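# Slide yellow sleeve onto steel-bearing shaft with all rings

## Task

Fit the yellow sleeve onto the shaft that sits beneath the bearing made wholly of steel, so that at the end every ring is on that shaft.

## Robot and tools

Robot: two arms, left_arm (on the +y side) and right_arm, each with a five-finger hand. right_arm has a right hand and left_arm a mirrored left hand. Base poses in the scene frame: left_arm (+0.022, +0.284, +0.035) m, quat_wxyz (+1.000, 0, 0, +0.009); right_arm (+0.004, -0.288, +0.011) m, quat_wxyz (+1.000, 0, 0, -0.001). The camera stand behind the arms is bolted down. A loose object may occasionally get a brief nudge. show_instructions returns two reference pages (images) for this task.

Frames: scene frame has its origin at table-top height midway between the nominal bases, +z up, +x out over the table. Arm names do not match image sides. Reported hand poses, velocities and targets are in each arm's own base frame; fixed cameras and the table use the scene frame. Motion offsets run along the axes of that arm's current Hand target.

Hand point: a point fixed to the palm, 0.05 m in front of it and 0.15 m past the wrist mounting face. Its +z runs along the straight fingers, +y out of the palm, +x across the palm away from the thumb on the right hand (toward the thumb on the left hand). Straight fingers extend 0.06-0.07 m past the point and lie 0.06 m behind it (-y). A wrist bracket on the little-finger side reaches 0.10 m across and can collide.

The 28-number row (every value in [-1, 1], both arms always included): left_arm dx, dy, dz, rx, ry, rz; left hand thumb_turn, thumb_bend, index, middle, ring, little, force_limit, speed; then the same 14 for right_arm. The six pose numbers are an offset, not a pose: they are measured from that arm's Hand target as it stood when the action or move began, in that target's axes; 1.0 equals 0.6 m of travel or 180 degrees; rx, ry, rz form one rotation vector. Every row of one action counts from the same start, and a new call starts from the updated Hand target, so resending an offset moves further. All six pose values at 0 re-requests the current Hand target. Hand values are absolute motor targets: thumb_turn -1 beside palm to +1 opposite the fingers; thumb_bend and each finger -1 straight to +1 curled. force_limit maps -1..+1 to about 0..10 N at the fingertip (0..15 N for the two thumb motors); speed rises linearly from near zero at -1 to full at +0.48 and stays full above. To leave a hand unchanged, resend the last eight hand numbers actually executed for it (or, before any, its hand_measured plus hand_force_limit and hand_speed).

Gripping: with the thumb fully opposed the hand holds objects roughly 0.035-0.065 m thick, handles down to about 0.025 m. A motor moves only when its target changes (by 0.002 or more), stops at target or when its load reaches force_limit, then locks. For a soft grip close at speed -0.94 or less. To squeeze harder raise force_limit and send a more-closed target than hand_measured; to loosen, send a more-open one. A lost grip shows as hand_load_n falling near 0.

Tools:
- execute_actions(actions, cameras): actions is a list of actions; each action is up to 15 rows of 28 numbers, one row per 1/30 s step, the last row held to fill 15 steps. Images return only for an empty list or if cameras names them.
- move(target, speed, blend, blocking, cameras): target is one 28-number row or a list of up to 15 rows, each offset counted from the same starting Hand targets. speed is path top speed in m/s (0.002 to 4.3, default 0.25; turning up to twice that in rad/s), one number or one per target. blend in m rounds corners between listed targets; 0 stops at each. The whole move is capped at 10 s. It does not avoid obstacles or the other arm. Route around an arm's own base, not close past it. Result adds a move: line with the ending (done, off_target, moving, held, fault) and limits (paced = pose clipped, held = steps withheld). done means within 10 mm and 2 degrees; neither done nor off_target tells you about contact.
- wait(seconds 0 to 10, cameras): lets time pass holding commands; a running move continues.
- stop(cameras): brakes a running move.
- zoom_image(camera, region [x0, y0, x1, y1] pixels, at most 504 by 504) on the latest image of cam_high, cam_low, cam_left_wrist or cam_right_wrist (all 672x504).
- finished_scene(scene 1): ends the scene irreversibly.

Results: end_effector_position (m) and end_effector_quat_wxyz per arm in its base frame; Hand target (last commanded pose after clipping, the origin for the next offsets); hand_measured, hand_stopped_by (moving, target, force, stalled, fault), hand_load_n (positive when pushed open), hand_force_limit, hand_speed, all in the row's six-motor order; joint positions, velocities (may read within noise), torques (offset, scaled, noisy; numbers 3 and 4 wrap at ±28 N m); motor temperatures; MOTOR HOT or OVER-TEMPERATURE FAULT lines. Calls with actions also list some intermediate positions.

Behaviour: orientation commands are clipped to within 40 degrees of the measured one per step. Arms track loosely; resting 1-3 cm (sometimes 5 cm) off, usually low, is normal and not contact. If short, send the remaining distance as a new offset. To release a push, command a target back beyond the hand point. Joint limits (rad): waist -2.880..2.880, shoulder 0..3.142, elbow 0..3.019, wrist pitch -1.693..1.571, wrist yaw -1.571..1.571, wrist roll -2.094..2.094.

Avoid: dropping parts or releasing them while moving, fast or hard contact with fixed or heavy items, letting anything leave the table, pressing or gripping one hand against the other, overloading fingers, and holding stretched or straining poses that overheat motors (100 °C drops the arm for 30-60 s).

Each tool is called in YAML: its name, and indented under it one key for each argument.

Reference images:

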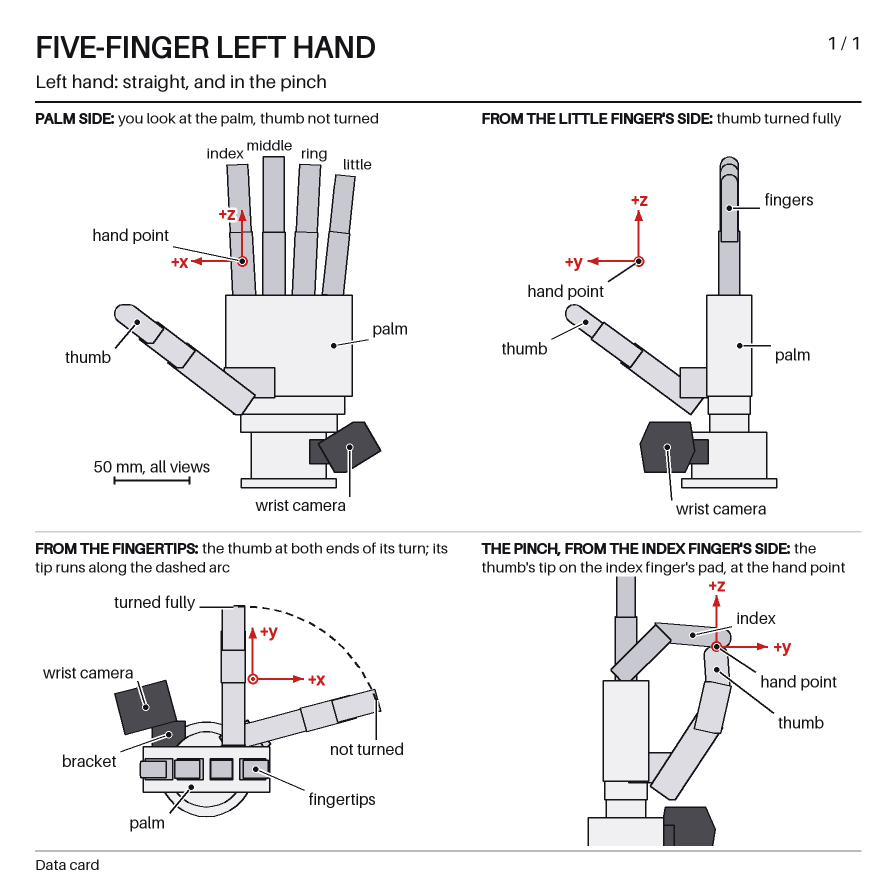

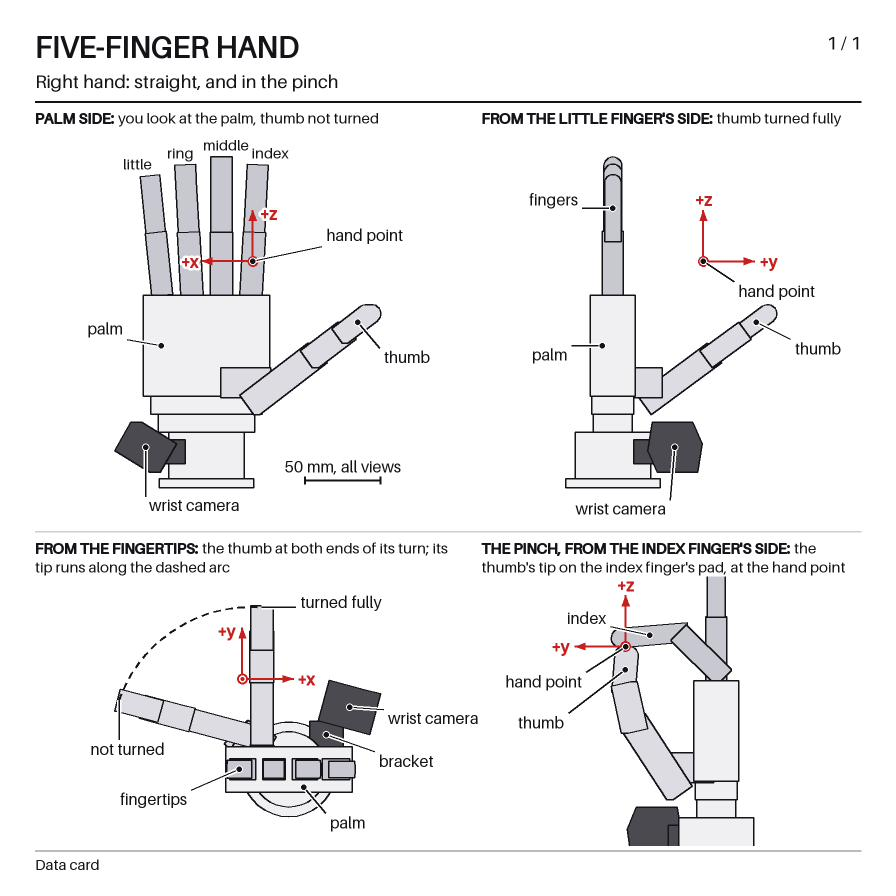

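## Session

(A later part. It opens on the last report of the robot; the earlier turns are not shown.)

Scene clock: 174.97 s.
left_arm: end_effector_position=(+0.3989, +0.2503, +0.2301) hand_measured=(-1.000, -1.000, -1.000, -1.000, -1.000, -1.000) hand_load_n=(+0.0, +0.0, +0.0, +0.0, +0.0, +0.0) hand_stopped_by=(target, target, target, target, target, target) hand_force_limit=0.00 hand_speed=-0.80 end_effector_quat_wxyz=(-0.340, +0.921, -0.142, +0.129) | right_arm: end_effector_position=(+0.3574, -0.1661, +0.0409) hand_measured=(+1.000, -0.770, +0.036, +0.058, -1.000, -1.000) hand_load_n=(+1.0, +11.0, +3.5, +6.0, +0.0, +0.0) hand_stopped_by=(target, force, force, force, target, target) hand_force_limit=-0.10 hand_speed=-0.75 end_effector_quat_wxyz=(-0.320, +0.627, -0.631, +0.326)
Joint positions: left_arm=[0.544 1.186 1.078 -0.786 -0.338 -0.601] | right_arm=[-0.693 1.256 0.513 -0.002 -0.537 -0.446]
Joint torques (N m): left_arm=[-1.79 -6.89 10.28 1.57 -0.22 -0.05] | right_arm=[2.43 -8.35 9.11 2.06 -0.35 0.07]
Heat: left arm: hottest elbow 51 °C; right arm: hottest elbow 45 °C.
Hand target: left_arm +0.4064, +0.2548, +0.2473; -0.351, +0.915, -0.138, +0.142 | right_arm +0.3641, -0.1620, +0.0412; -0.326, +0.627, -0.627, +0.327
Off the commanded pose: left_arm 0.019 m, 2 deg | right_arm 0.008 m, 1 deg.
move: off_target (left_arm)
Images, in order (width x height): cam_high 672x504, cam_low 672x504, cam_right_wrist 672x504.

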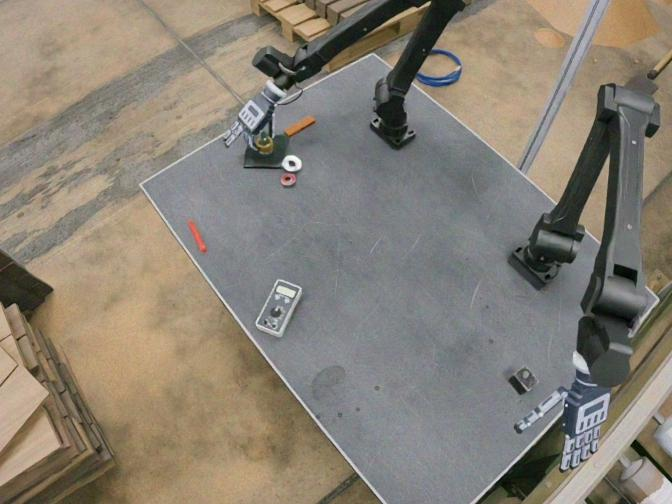

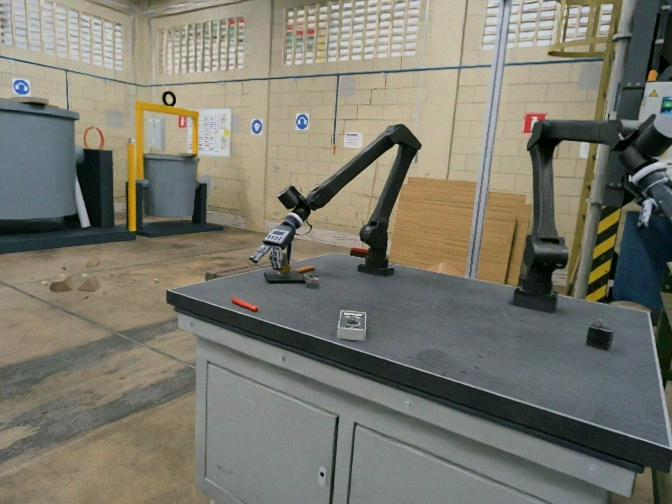

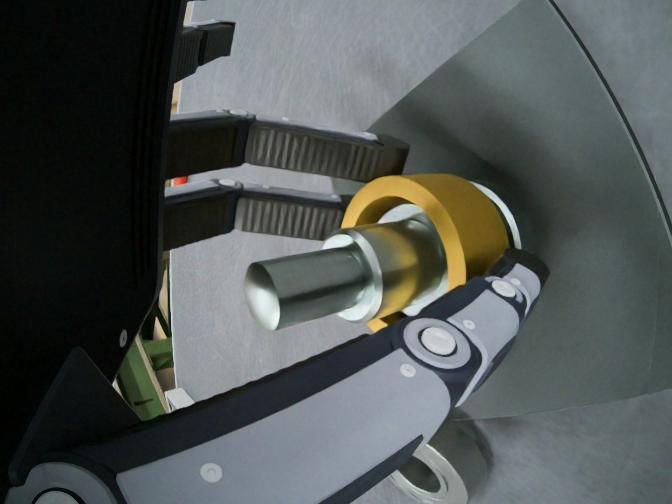

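move:
  target:
    - [0,0,0,0,0,0,-1,-1,-1,-1,-1,-1,0,-0.8,0.0,0.0068,0.0048,0,0,0,1,-0.4,0.15,0.15,-1,-1,-0.1,-0.75]
  speed: [0.04]
  cameras: ["cam_right_wrist","cam_low","cam_high"]

zoom_image:
  camera: "cam_low"
  region: [265, 245, 305, 285]

zoom_image:
  camera: "cam_right_wrist"
  region: [320, 160, 520, 340]

Scene clock: 176.07 s.
left_arm: end_effector_position=(+0.3989, +0.2503, +0.2301) hand_measured=(-1.000, -1.000, -1.000, -1.000, -1.000, -1.000) hand_load_n=(+0.0, +0.0, +0.0, +0.0, +0.0, +0.0) hand_stopped_by=(target, target, target, target, target, target) hand_force_limit=0.00 hand_speed=-0.80 end_effector_quat_wxyz=(-0.340, +0.921, -0.142, +0.129) | right_arm: end_effector_position=(+0.3573, -0.1662, +0.0359) hand_measured=(+1.000, -0.770, +0.036, +0.058, -1.000, -1.000) hand_load_n=(+1.0, +10.5, +3.5, +5.5, -0.5, +0.0) hand_stopped_by=(target, force, force, force, target, target) hand_force_limit=-0.10 hand_speed=-0.75 end_effector_quat_wxyz=(-0.320, +0.627, -0.631, +0.326)
Joint positions: left_arm=[0.544 1.186 1.078 -0.786 -0.338 -0.601] | right_arm=[-0.693 1.269 0.507 0.018 -0.536 -0.446]
Joint torques (N m): left_arm=[-1.85 -6.65 10.29 1.58 -0.22 -0.04] | right_arm=[2.32 -8.29 9.02 1.98 -0.34 0.06]
Heat: left arm: hottest elbow 51 °C; right arm: hottest elbow 45 °C.
Hand target: left_arm +0.4064, +0.2548, +0.2473; -0.351, +0.915, -0.138, +0.142 | right_arm +0.3641, -0.1620, +0.0360; -0.326, +0.627, -0.627, +0.327
Off the commanded pose: left_arm 0.019 m, 2 deg | right_arm 0.008 m, 1 deg.
move: off_target (left_arm)
Images, in order (width x height): cam_high 672x504, cam_low 672x504, cam_right_wrist 672x504.

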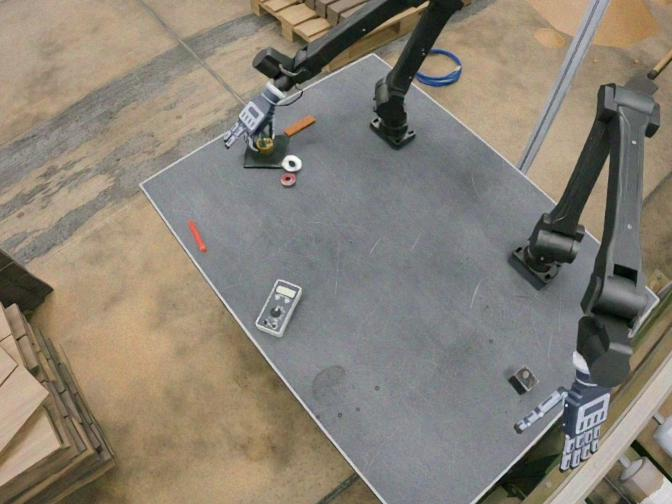

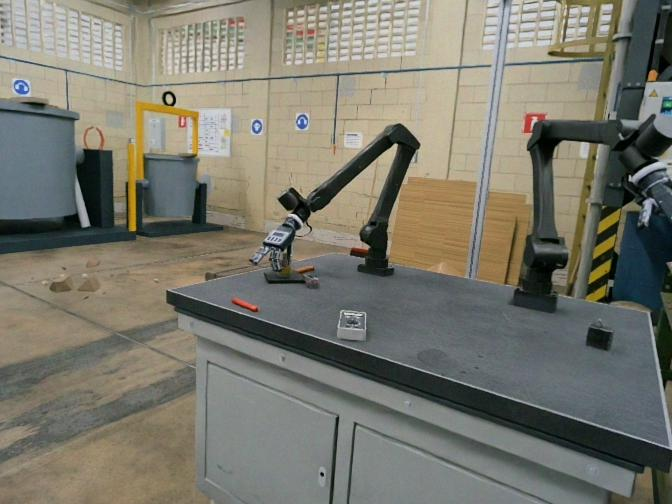

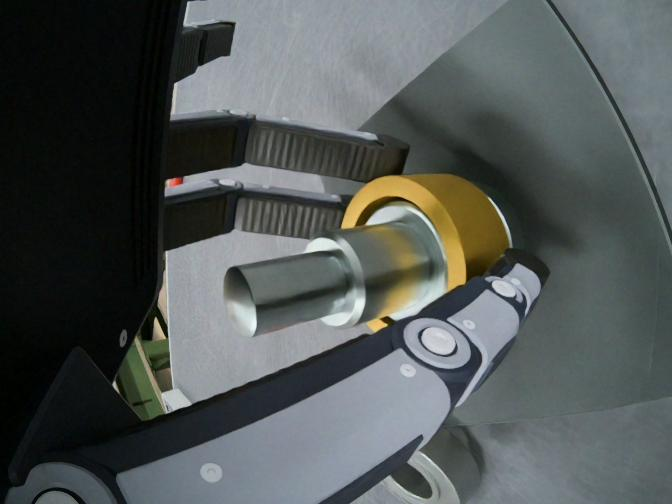

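Scaled by 12.600 from the camera's 672x504 image, which has a finer 960x720 frame.

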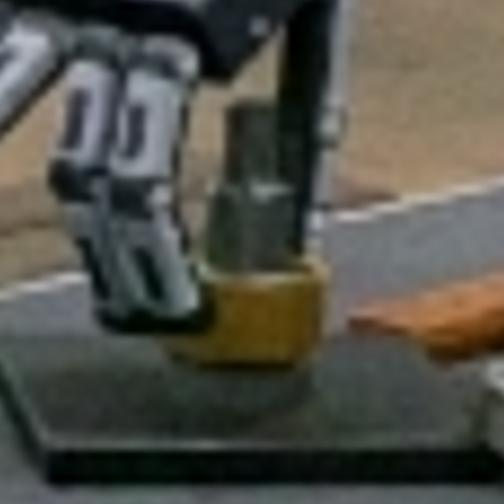

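Scaled by 2.520 from the camera's 672x504 image, which has a finer 960x720 frame.

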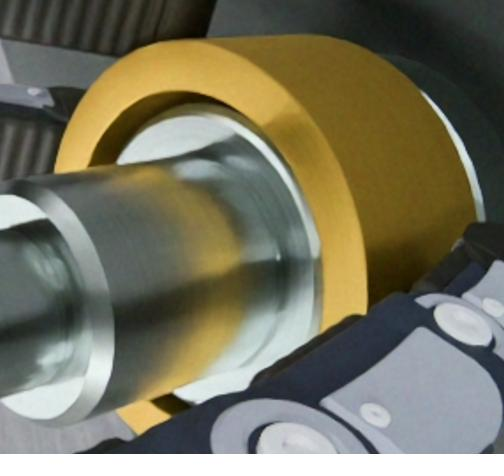

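move:
  target:
    - [0,0,0,0,0,0,-1,-1,-1,-1,-1,-1,0,-0.8,0.0,0.0055,0.0038,0,0,0,1,-0.4,0.15,0.15,-1,-1,-0.1,-0.75]
  speed: [0.03]
  cameras: ["cam_right_wrist","cam_low","cam_high"]

zoom_image:
  camera: "cam_low"
  region: [265, 245, 305, 285]

zoom_image:
  camera: "cam_right_wrist"
  region: [320, 160, 520, 340]

Scene clock: 177.50 s.
left_arm: end_effector_position=(+0.3989, +0.2503, +0.2301) hand_measured=(-1.000, -1.000, -1.000, -1.000, -1.000, -1.000) hand_load_n=(+0.0, +0.0, +0.0, +0.0, +0.0, +0.5) hand_stopped_by=(target, target, target, target, target, target) hand_force_limit=0.00 hand_speed=-0.80 end_effector_quat_wxyz=(-0.340, +0.921, -0.142, +0.129) | right_arm: end_effector_position=(+0.3574, -0.1662, +0.0336) hand_measured=(+1.000, -0.770, +0.036, +0.058, -1.000, -1.000) hand_load_n=(+0.5, +12.0, +2.0, +5.0, -0.5, +0.0) hand_stopped_by=(target, force, force, force, target, target) hand_force_limit=-0.10 hand_speed=-0.75 end_effector_quat_wxyz=(-0.320, +0.627, -0.631, +0.327)
Joint positions: left_arm=[0.544 1.186 1.078 -0.786 -0.338 -0.601] | right_arm=[-0.693 1.276 0.502 0.032 -0.536 -0.446]
Joint torques (N m): left_arm=[-1.67 -6.83 10.3 1.57 -0.21 -0.05] | right_arm=[2.61 -7.88 8.85 2.04 -0.34 0.05]
Heat: left arm: hottest elbow 51 °C; right arm: hottest elbow 45 °C.
Hand target: left_arm +0.4064, +0.2548, +0.2473; -0.351, +0.915, -0.138, +0.142 | right_arm +0.3640, -0.1620, +0.0320; -0.326, +0.627, -0.627, +0.327
Off the commanded pose: left_arm 0.019 m, 2 deg | right_arm 0.008 m, 1 deg.
move: off_target (left_arm)
Images, in order (width x height): cam_high 672x504, cam_low 672x504, cam_right_wrist 672x504.

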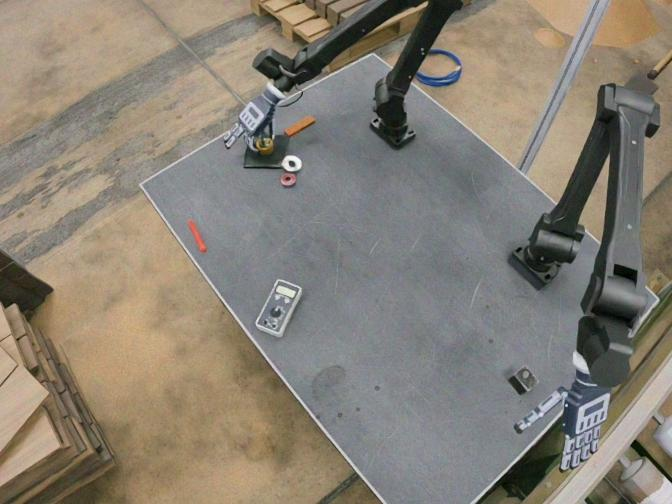

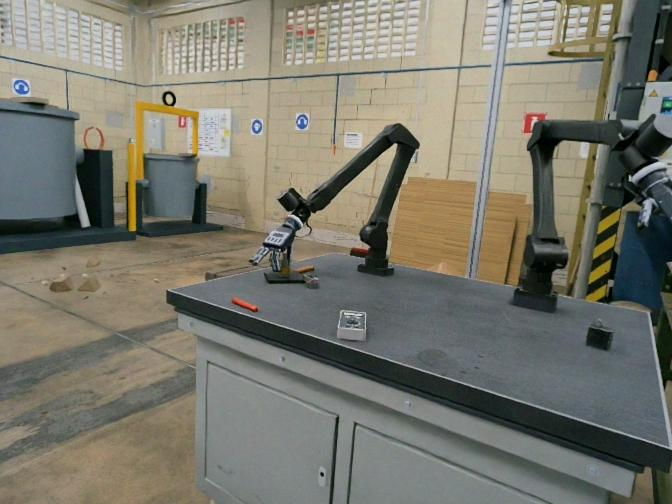

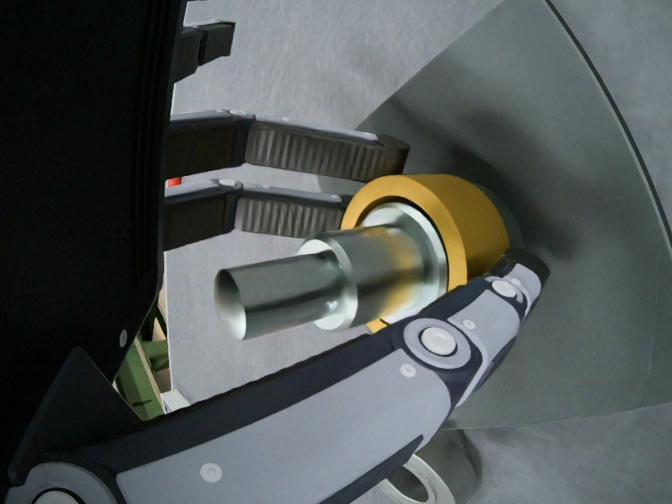

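Scaled by 12.600 from the camera's 672x504 image, which has a finer 960x720 frame.

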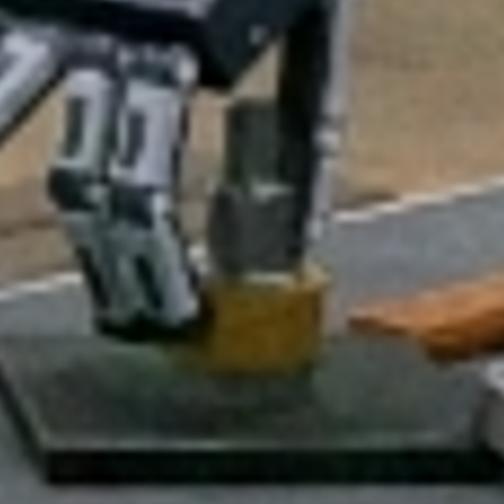

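Scaled by 2.520 from the camera's 672x504 image, which has a finer 960x720 frame.

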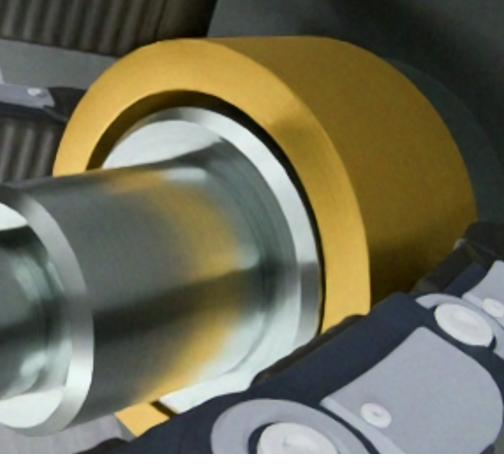

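move:
  target:
    - [0,0,0,0,0,0,-1,-1,-1,-1,-1,-1,0,-0.8,0.0,0.0,0,0,0,0,1,-1,-0.35,-0.35,-1,-1,-0.1,-0.6]
  speed: [0.03]
  cameras: ["cam_right_wrist","cam_low","cam_high"]

zoom_image:
  camera: "cam_low"
  region: [265, 245, 305, 285]

zoom_image:
  camera: "cam_right_wrist"
  region: [320, 140, 540, 340]

Scene clock: 180.30 s.
left_arm: end_effector_position=(+0.3989, +0.2503, +0.2301) hand_measured=(-1.000, -1.000, -1.000, -1.000, -1.000, -1.000) hand_load_n=(+0.0, +0.0, +0.0, +0.0, +0.0, +0.0) hand_stopped_by=(target, target, target, target, target, target) hand_force_limit=0.00 hand_speed=-0.80 end_effector_quat_wxyz=(-0.340, +0.921, -0.142, +0.129) | right_arm: end_effector_position=(+0.3590, -0.1662, +0.0341) hand_measured=(+1.000, -1.000, -0.350, -0.350, -1.000, -1.000) hand_load_n=(+0.0, +0.0, +0.0, +0.0, +0.0, +0.0) hand_stopped_by=(target, target, target, target, target, target) hand_force_limit=-0.10 hand_speed=-0.60 end_effector_quat_wxyz=(-0.321, +0.626, -0.630, +0.329)
Joint positions: left_arm=[0.544 1.186 1.078 -0.786 -0.338 -0.601] | right_arm=[-0.691 1.277 0.501 0.041 -0.536 -0.442]
Joint torques (N m): left_arm=[-1.67 -6.65 10.29 1.57 -0.21 -0.05] | right_arm=[2.37 -8.06 8.92 1.83 -0.36 0.03]
Heat: left arm: hottest elbow 51 °C; right arm: hottest elbow 45 °C.
Hand target: left_arm +0.4064, +0.2548, +0.2473; -0.351, +0.915, -0.138, +0.142 | right_arm +0.3641, -0.1620, +0.0320; -0.326, +0.627, -0.627, +0.327
Off the commanded pose: left_arm 0.019 m, 2 deg | right_arm 0.007 m, 1 deg.
move: off_target (left_arm)
Images, in order (width x height): cam_high 672x504, cam_low 672x504, cam_right_wrist 672x504.

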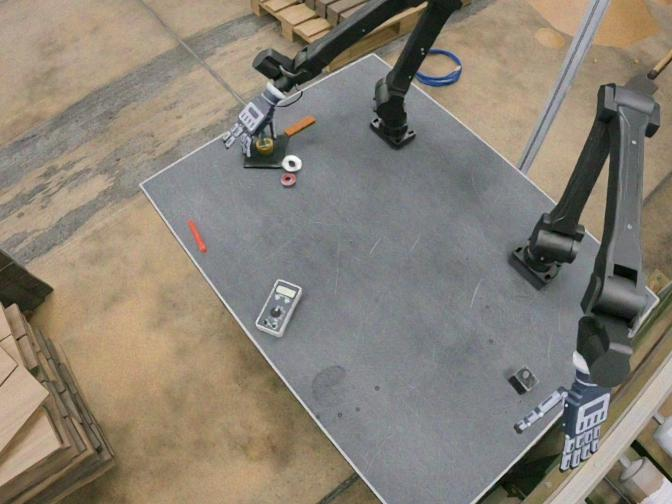

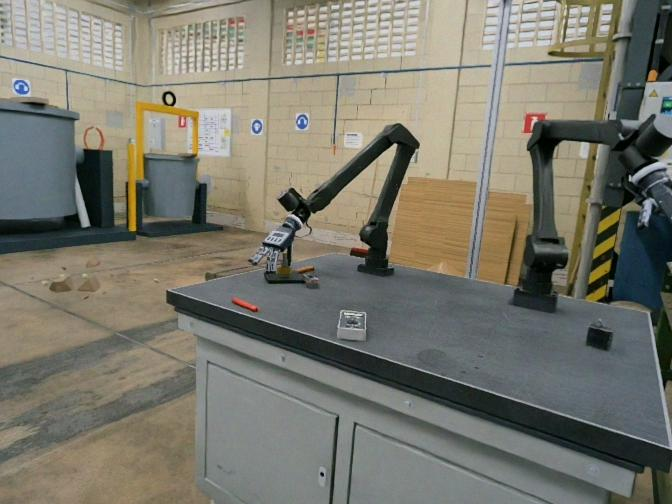

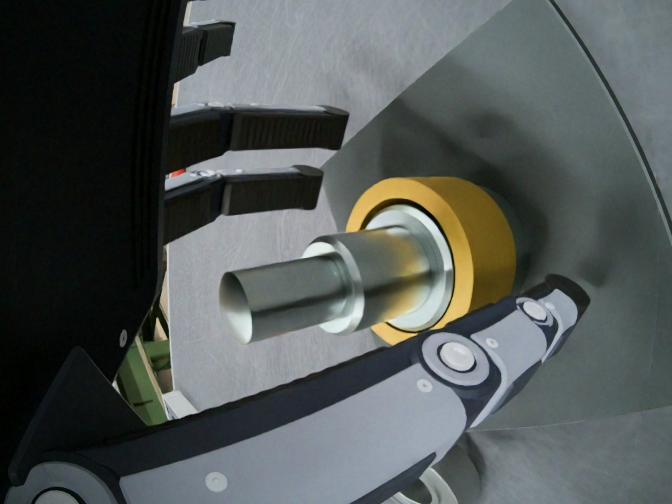

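Scaled by 12.600 from the camera's 672x504 image, which has a finer 960x720 frame.

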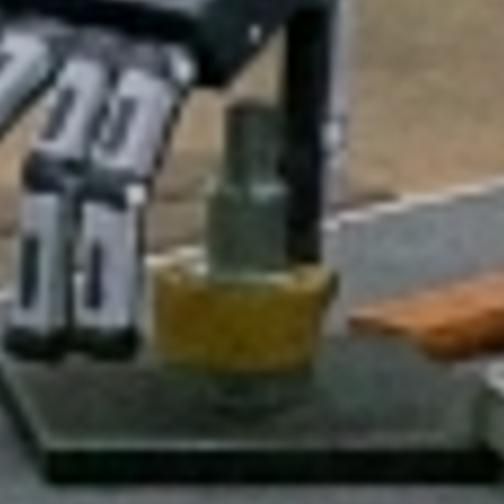

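Scaled by 2.291 from the camera's 672x504 image, which has a finer 960x720 frame.

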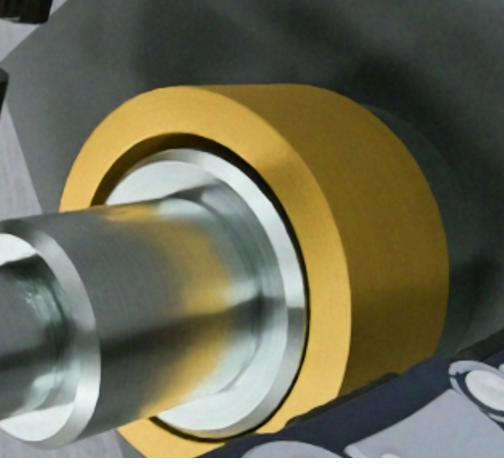

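move:
  target:
    - [0,0,0,0,0,0,-1,-1,-1,-1,-1,-1,0,-0.8,0.014,-0.15,-0.075,0,0,0,1,-1,-0.35,-0.35,-1,-1,-0.1,-0.6]
    - [0,0,0,0,0,0,-1,-1,-1,-1,-1,-1,0,-0.8,-0.133,-0.154,-0.162,0,0,0,1,-1,-0.35,-0.35,-1,-1,-0.1,-0.6]
  speed: [0.12,0.2]
  blend: [0.02,0]
  cameras: ["cam_right_wrist","cam_low","cam_high"]

zoom_image:
  camera: "cam_low"
  region: [260, 240, 340, 310]

zoom_image:
  camera: "cam_high"
  region: [235, 120, 315, 200]

zoom_image:
  camera: "cam_right_wrist"
  region: [420, 50, 672, 350]

Scene clock: 183.30 s.
left_arm: end_effector_position=(+0.3989, +0.2503, +0.2301) hand_measured=(-1.000, -1.000, -1.000, -1.000, -1.000, -1.000) hand_load_n=(+0.0, +0.0, +0.0, +0.0, +0.0, +0.0) hand_stopped_by=(target, target, target, target, target, target) hand_force_limit=0.00 hand_speed=-0.80 end_effector_quat_wxyz=(-0.340, +0.921, -0.142, +0.129) | right_arm: end_effector_position=(+0.3385, -0.0887, +0.1622) hand_measured=(+1.000, -1.000, -0.350, -0.350, -1.000, -1.000) hand_load_n=(+0.0, +0.0, +0.0, -0.5, +0.0, +0.0) hand_stopped_by=(target, target, target, target, target, target) hand_force_limit=-0.10 hand_speed=-0.60 end_effector_quat_wxyz=(-0.323, +0.626, -0.628, +0.330)
Joint positions: left_arm=[0.544 1.186 1.078 -0.786 -0.338 -0.601] | right_arm=[-0.501 0.821 0.597 -0.447 -0.395 -0.305]
Joint torques (N m): left_arm=[-1.79 -6.83 10.29 1.59 -0.22 -0.05] | right_arm=[2.14 -5.77 11.1 1.02 -0.13 0.02]
Heat: left arm: hottest elbow 51 °C; right arm: hottest elbow 45 °C.
Hand target: left_arm +0.4064, +0.2548, +0.2473; -0.351, +0.915, -0.138, +0.142 | right_arm +0.3375, -0.0821, +0.1634; -0.326, +0.627, -0.627, +0.327
Off the commanded pose: left_arm 0.019 m, 2 deg | right_arm 0.007 m, 1 deg.
move: off_target (left_arm)
Images, in order (width x height): cam_high 672x504, cam_low 672x504, cam_right_wrist 672x504.

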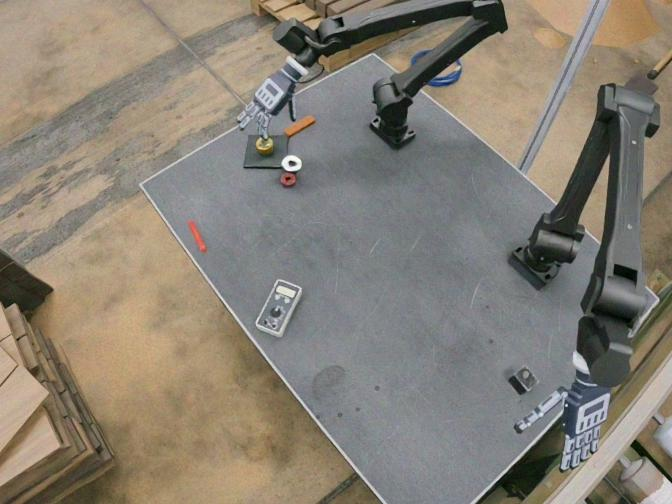

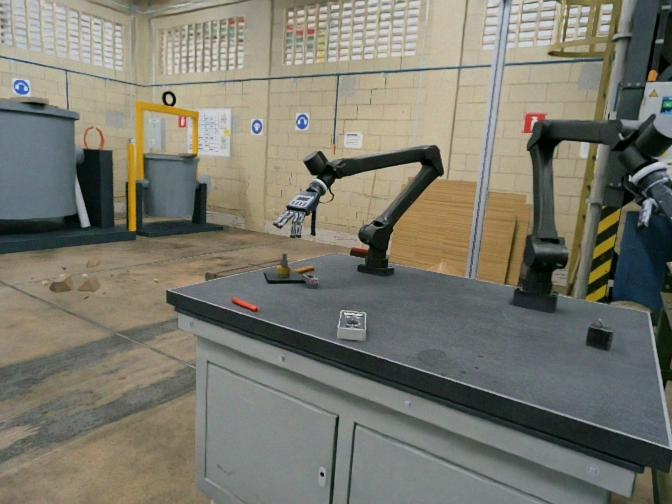

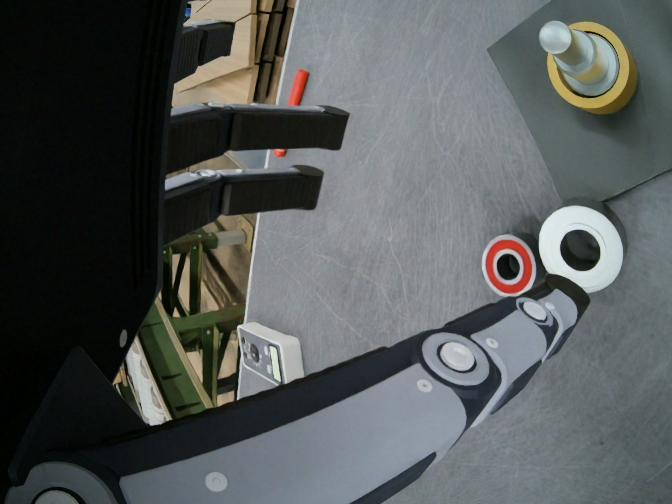

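Scaled by 6.300 from the camera's 672x504 image, which has a finer 960x720 frame.

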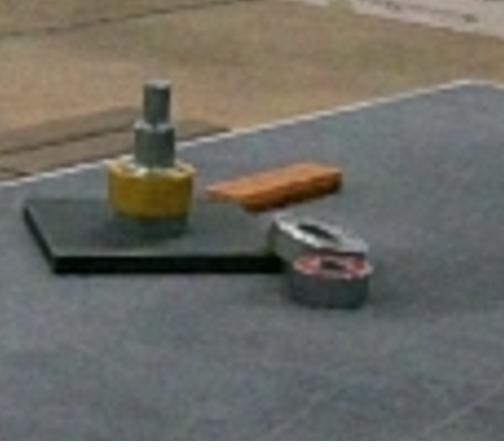

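Scaled by 6.300 from the camera's 672x504 image, which has a finer 960x720 frame.

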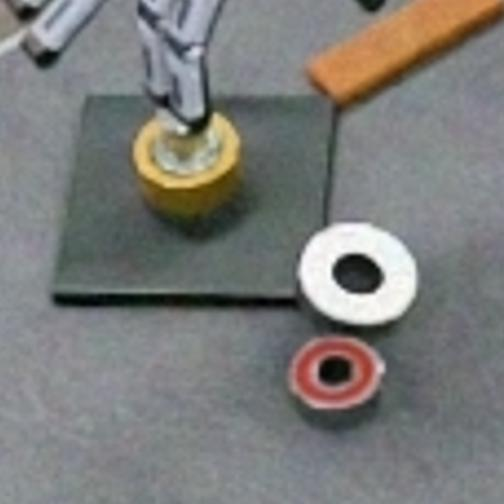

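Scaled by 1.680 from the camera's 672x504 image, which has a finer 960x720 frame.

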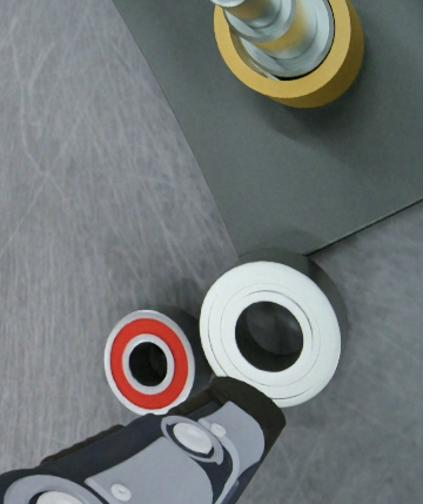

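move:
  target:
    - [0,0,0,0,0,0,-1,-1,-1,-1,-1,-1,0,-0.8,-0.0368,0.1347,0.0995,0,0,0,1,-1,-0.35,-0.35,-1,-1,-0.1,-0.6]
  speed: [0.15]
  cameras: ["cam_right_wrist","cam_low","cam_high"]

zoom_image:
  camera: "cam_low"
  region: [270, 240, 340, 310]

zoom_image:
  camera: "cam_high"
  region: [245, 110, 325, 200]

zoom_image:
  camera: "cam_right_wrist"
  region: [400, 100, 672, 372]

Scene clock: 185.67 s.
left_arm: end_effector_position=(+0.3989, +0.2503, +0.2301) hand_measured=(-1.000, -1.000, -1.000, -1.000, -1.000, -1.000) hand_load_n=(+0.0, +0.0, +0.0, +0.0, +0.0, +0.0) hand_stopped_by=(target, target, target, target, target, target) hand_force_limit=0.00 hand_speed=-0.80 end_effector_quat_wxyz=(-0.340, +0.921, -0.142, +0.129) | right_arm: end_effector_position=(+0.3367, -0.0643, +0.0647) hand_measured=(+1.000, -1.000, -0.350, -0.350, -1.000, -1.000) hand_load_n=(+0.0, +0.0, +0.0, +0.0, -0.5, +0.0) hand_stopped_by=(target, target, target, target, target, target) hand_force_limit=-0.10 hand_speed=-0.60 end_effector_quat_wxyz=(-0.323, +0.627, -0.629, +0.329)
Joint positions: left_arm=[0.544 1.186 1.078 -0.786 -0.338 -0.601] | right_arm=[-0.412 0.931 0.368 -0.09 -0.324 -0.247]
Joint torques (N m): left_arm=[-1.79 -6.77 10.29 1.59 -0.22 -0.04] | right_arm=[2.26 -4.37 10.03 1.92 -0.11 -0.01]
Heat: left arm: hottest elbow 51 °C; right arm: hottest elbow 45 °C.
Hand target: left_arm +0.4064, +0.2548, +0.2473; -0.351, +0.915, -0.138, +0.142 | right_arm +0.3401, -0.0601, +0.0630; -0.326, +0.627, -0.627, +0.327
Off the commanded pose: left_arm 0.019 m, 2 deg | right_arm 0.006 m, 1 deg.
move: off_target (left_arm)
Images, in order (width x height): cam_high 672x504, cam_low 672x504, cam_right_wrist 672x504.

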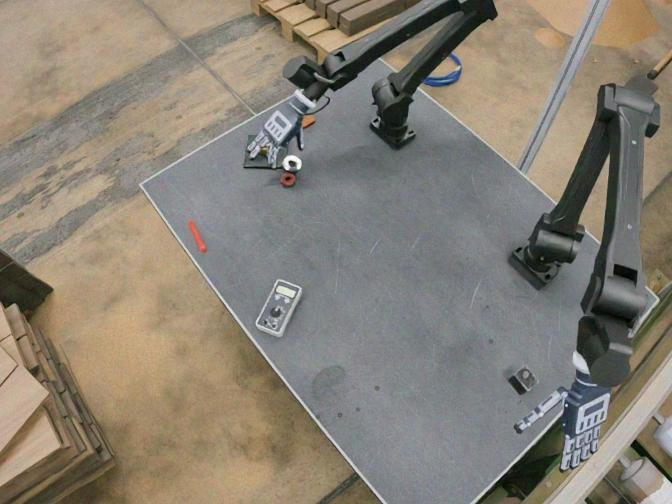

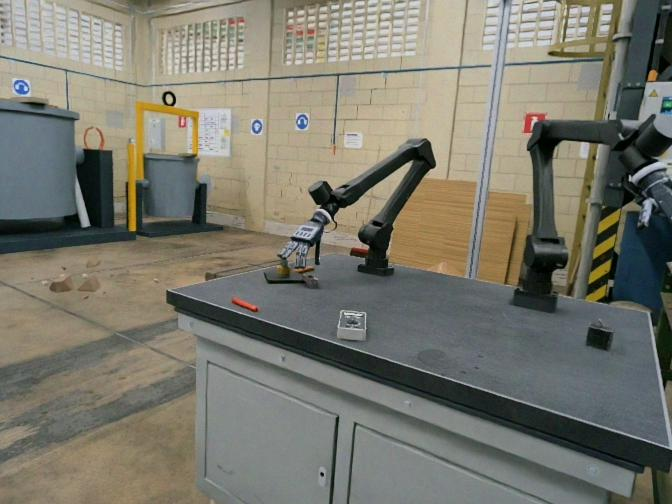

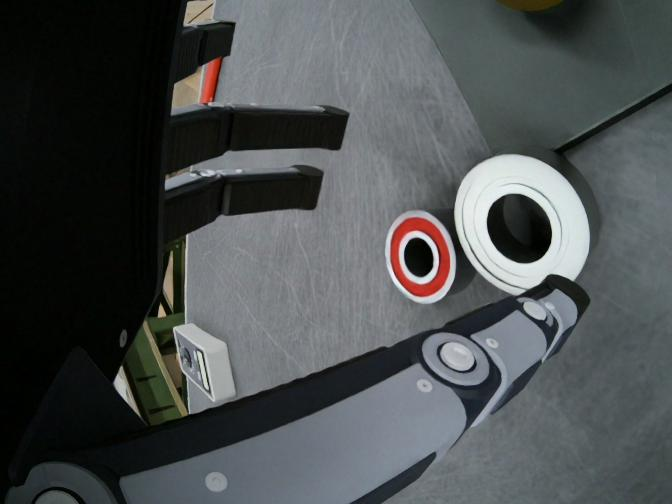

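Scaled by 7.200 from the camera's 672x504 image, which has a finer 960x720 frame.

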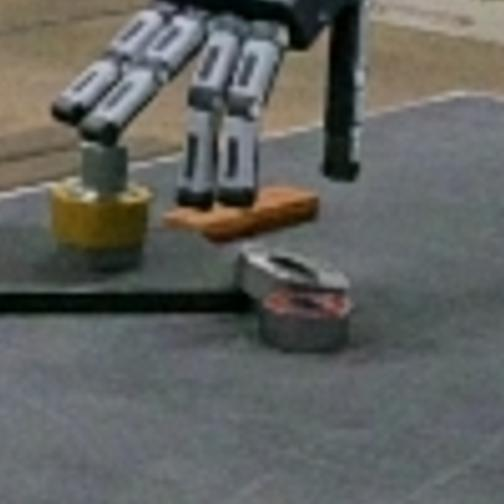

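Scaled by 5.600 from the camera's 672x504 image, which has a finer 960x720 frame.

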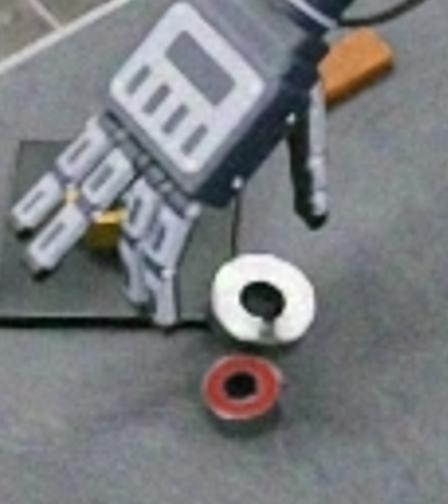

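Scaled by 1.853 from the camera's 672x504 image, which has a finer 960x720 frame.

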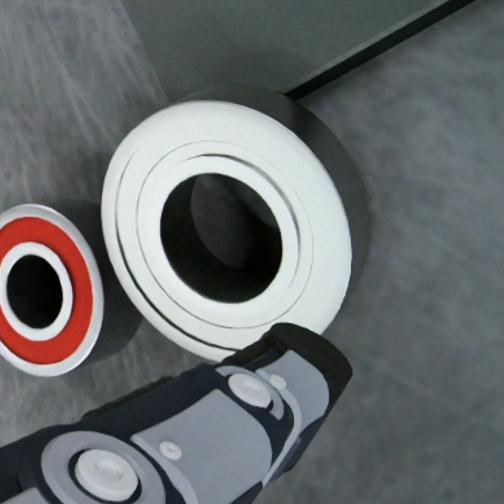

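move:
  target:
    - [0,0,0,0,0,0,-1,-1,-1,-1,-1,-1,0,-0.8,0.0078,0.0542,0.0243,0,0,0,1,-1,-0.35,-0.35,-1,-1,-0.1,-0.6]
  speed: [0.1]
  cameras: ["cam_right_wrist","cam_low","cam_high"]

zoom_image:
  camera: "cam_low"
  region: [270, 240, 340, 310]

zoom_image:
  camera: "cam_high"
  region: [245, 110, 325, 200]

zoom_image:
  camera: "cam_right_wrist"
  region: [350, 100, 622, 372]

Scene clock: 188.37 s.
left_arm: end_effector_position=(+0.3989, +0.2503, +0.2301) hand_measured=(-1.000, -1.000, -1.000, -1.000, -1.000, -1.000) hand_load_n=(+0.0, +0.0, +0.0, +0.0, +0.0, +0.0) hand_stopped_by=(target, target, target, target, target, target) hand_force_limit=0.00 hand_speed=-0.80 end_effector_quat_wxyz=(-0.340, +0.921, -0.142, +0.129) | right_arm: end_effector_position=(+0.3332, -0.0601, +0.0306) hand_measured=(+1.000, -1.000, -0.350, -0.350, -1.000, -1.000) hand_load_n=(+0.0, +0.0, +0.0, +0.0, +0.0, +0.0) hand_stopped_by=(target, target, target, target, target, target) hand_force_limit=-0.10 hand_speed=-0.60 end_effector_quat_wxyz=(-0.328, +0.628, -0.627, +0.323)
Joint positions: left_arm=[0.544 1.186 1.078 -0.786 -0.338 -0.601] | right_arm=[-0.414 1.026 0.302 0.067 -0.342 -0.247]
Joint torques (N m): left_arm=[-1.73 -6.89 10.32 1.58 -0.21 -0.05] | right_arm=[0.03 -4.37 9.07 1.85 -0.29 -0.15]
Heat: left arm: hottest elbow 51 °C; right arm: hottest elbow 44 °C.
Hand target: left_arm +0.4064, +0.2548, +0.2473; -0.351, +0.915, -0.138, +0.142 | right_arm +0.3333, -0.0648, +0.0280; -0.326, +0.627, -0.627, +0.327
Off the commanded pose: left_arm 0.019 m, 2 deg | right_arm 0.005 m, 0 deg.
move: off_target (left_arm)
Images, in order (width x height): cam_high 672x504, cam_low 672x504, cam_right_wrist 672x504.

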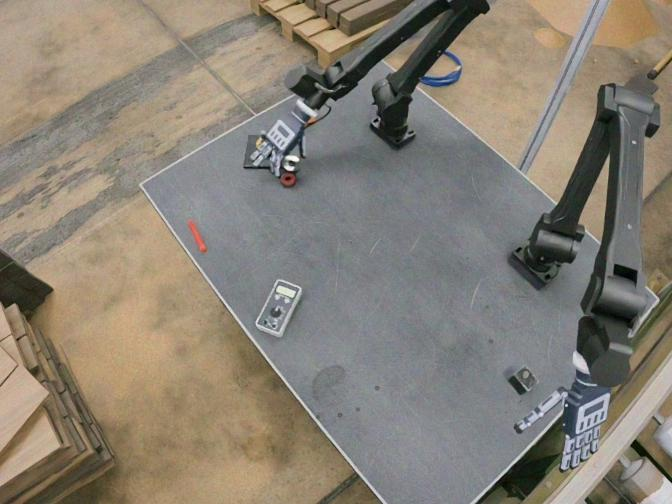

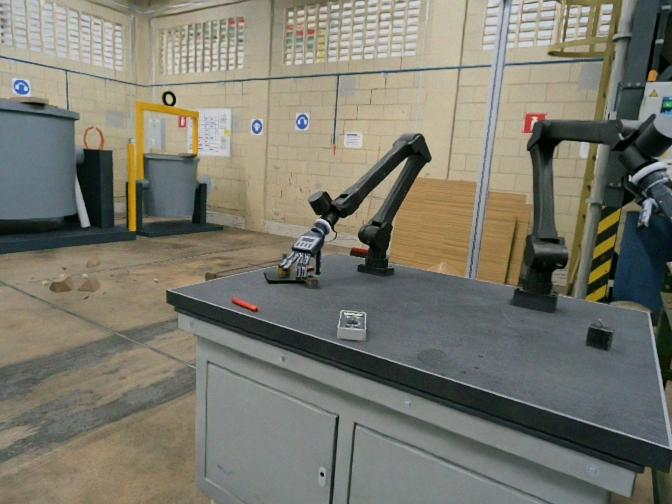

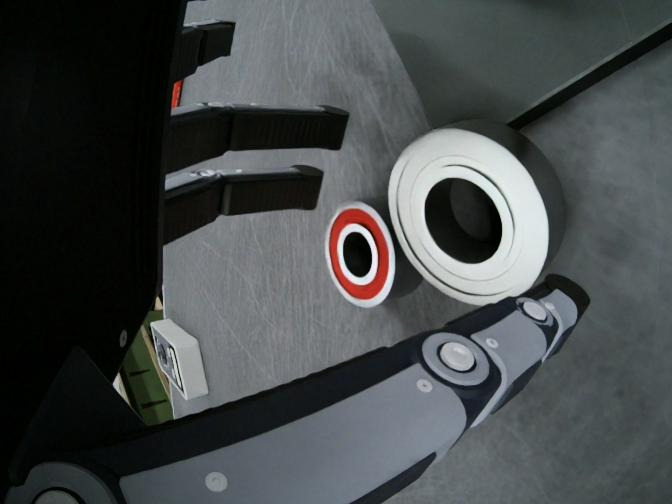

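Scaled by 7.200 from the camera's 672x504 image, which has a finer 960x720 frame.

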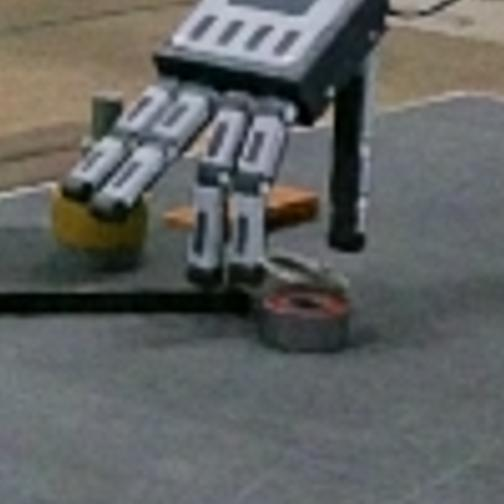

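Scaled by 5.600 from the camera's 672x504 image, which has a finer 960x720 frame.

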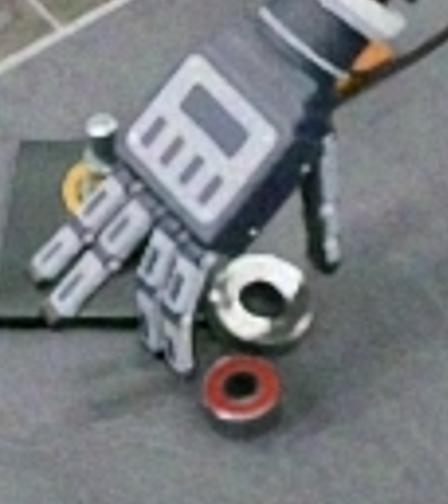

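Scaled by 1.853 from the camera's 672x504 image, which has a finer 960x720 frame.

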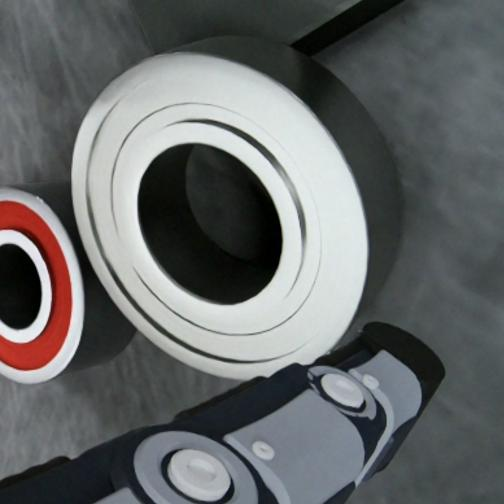

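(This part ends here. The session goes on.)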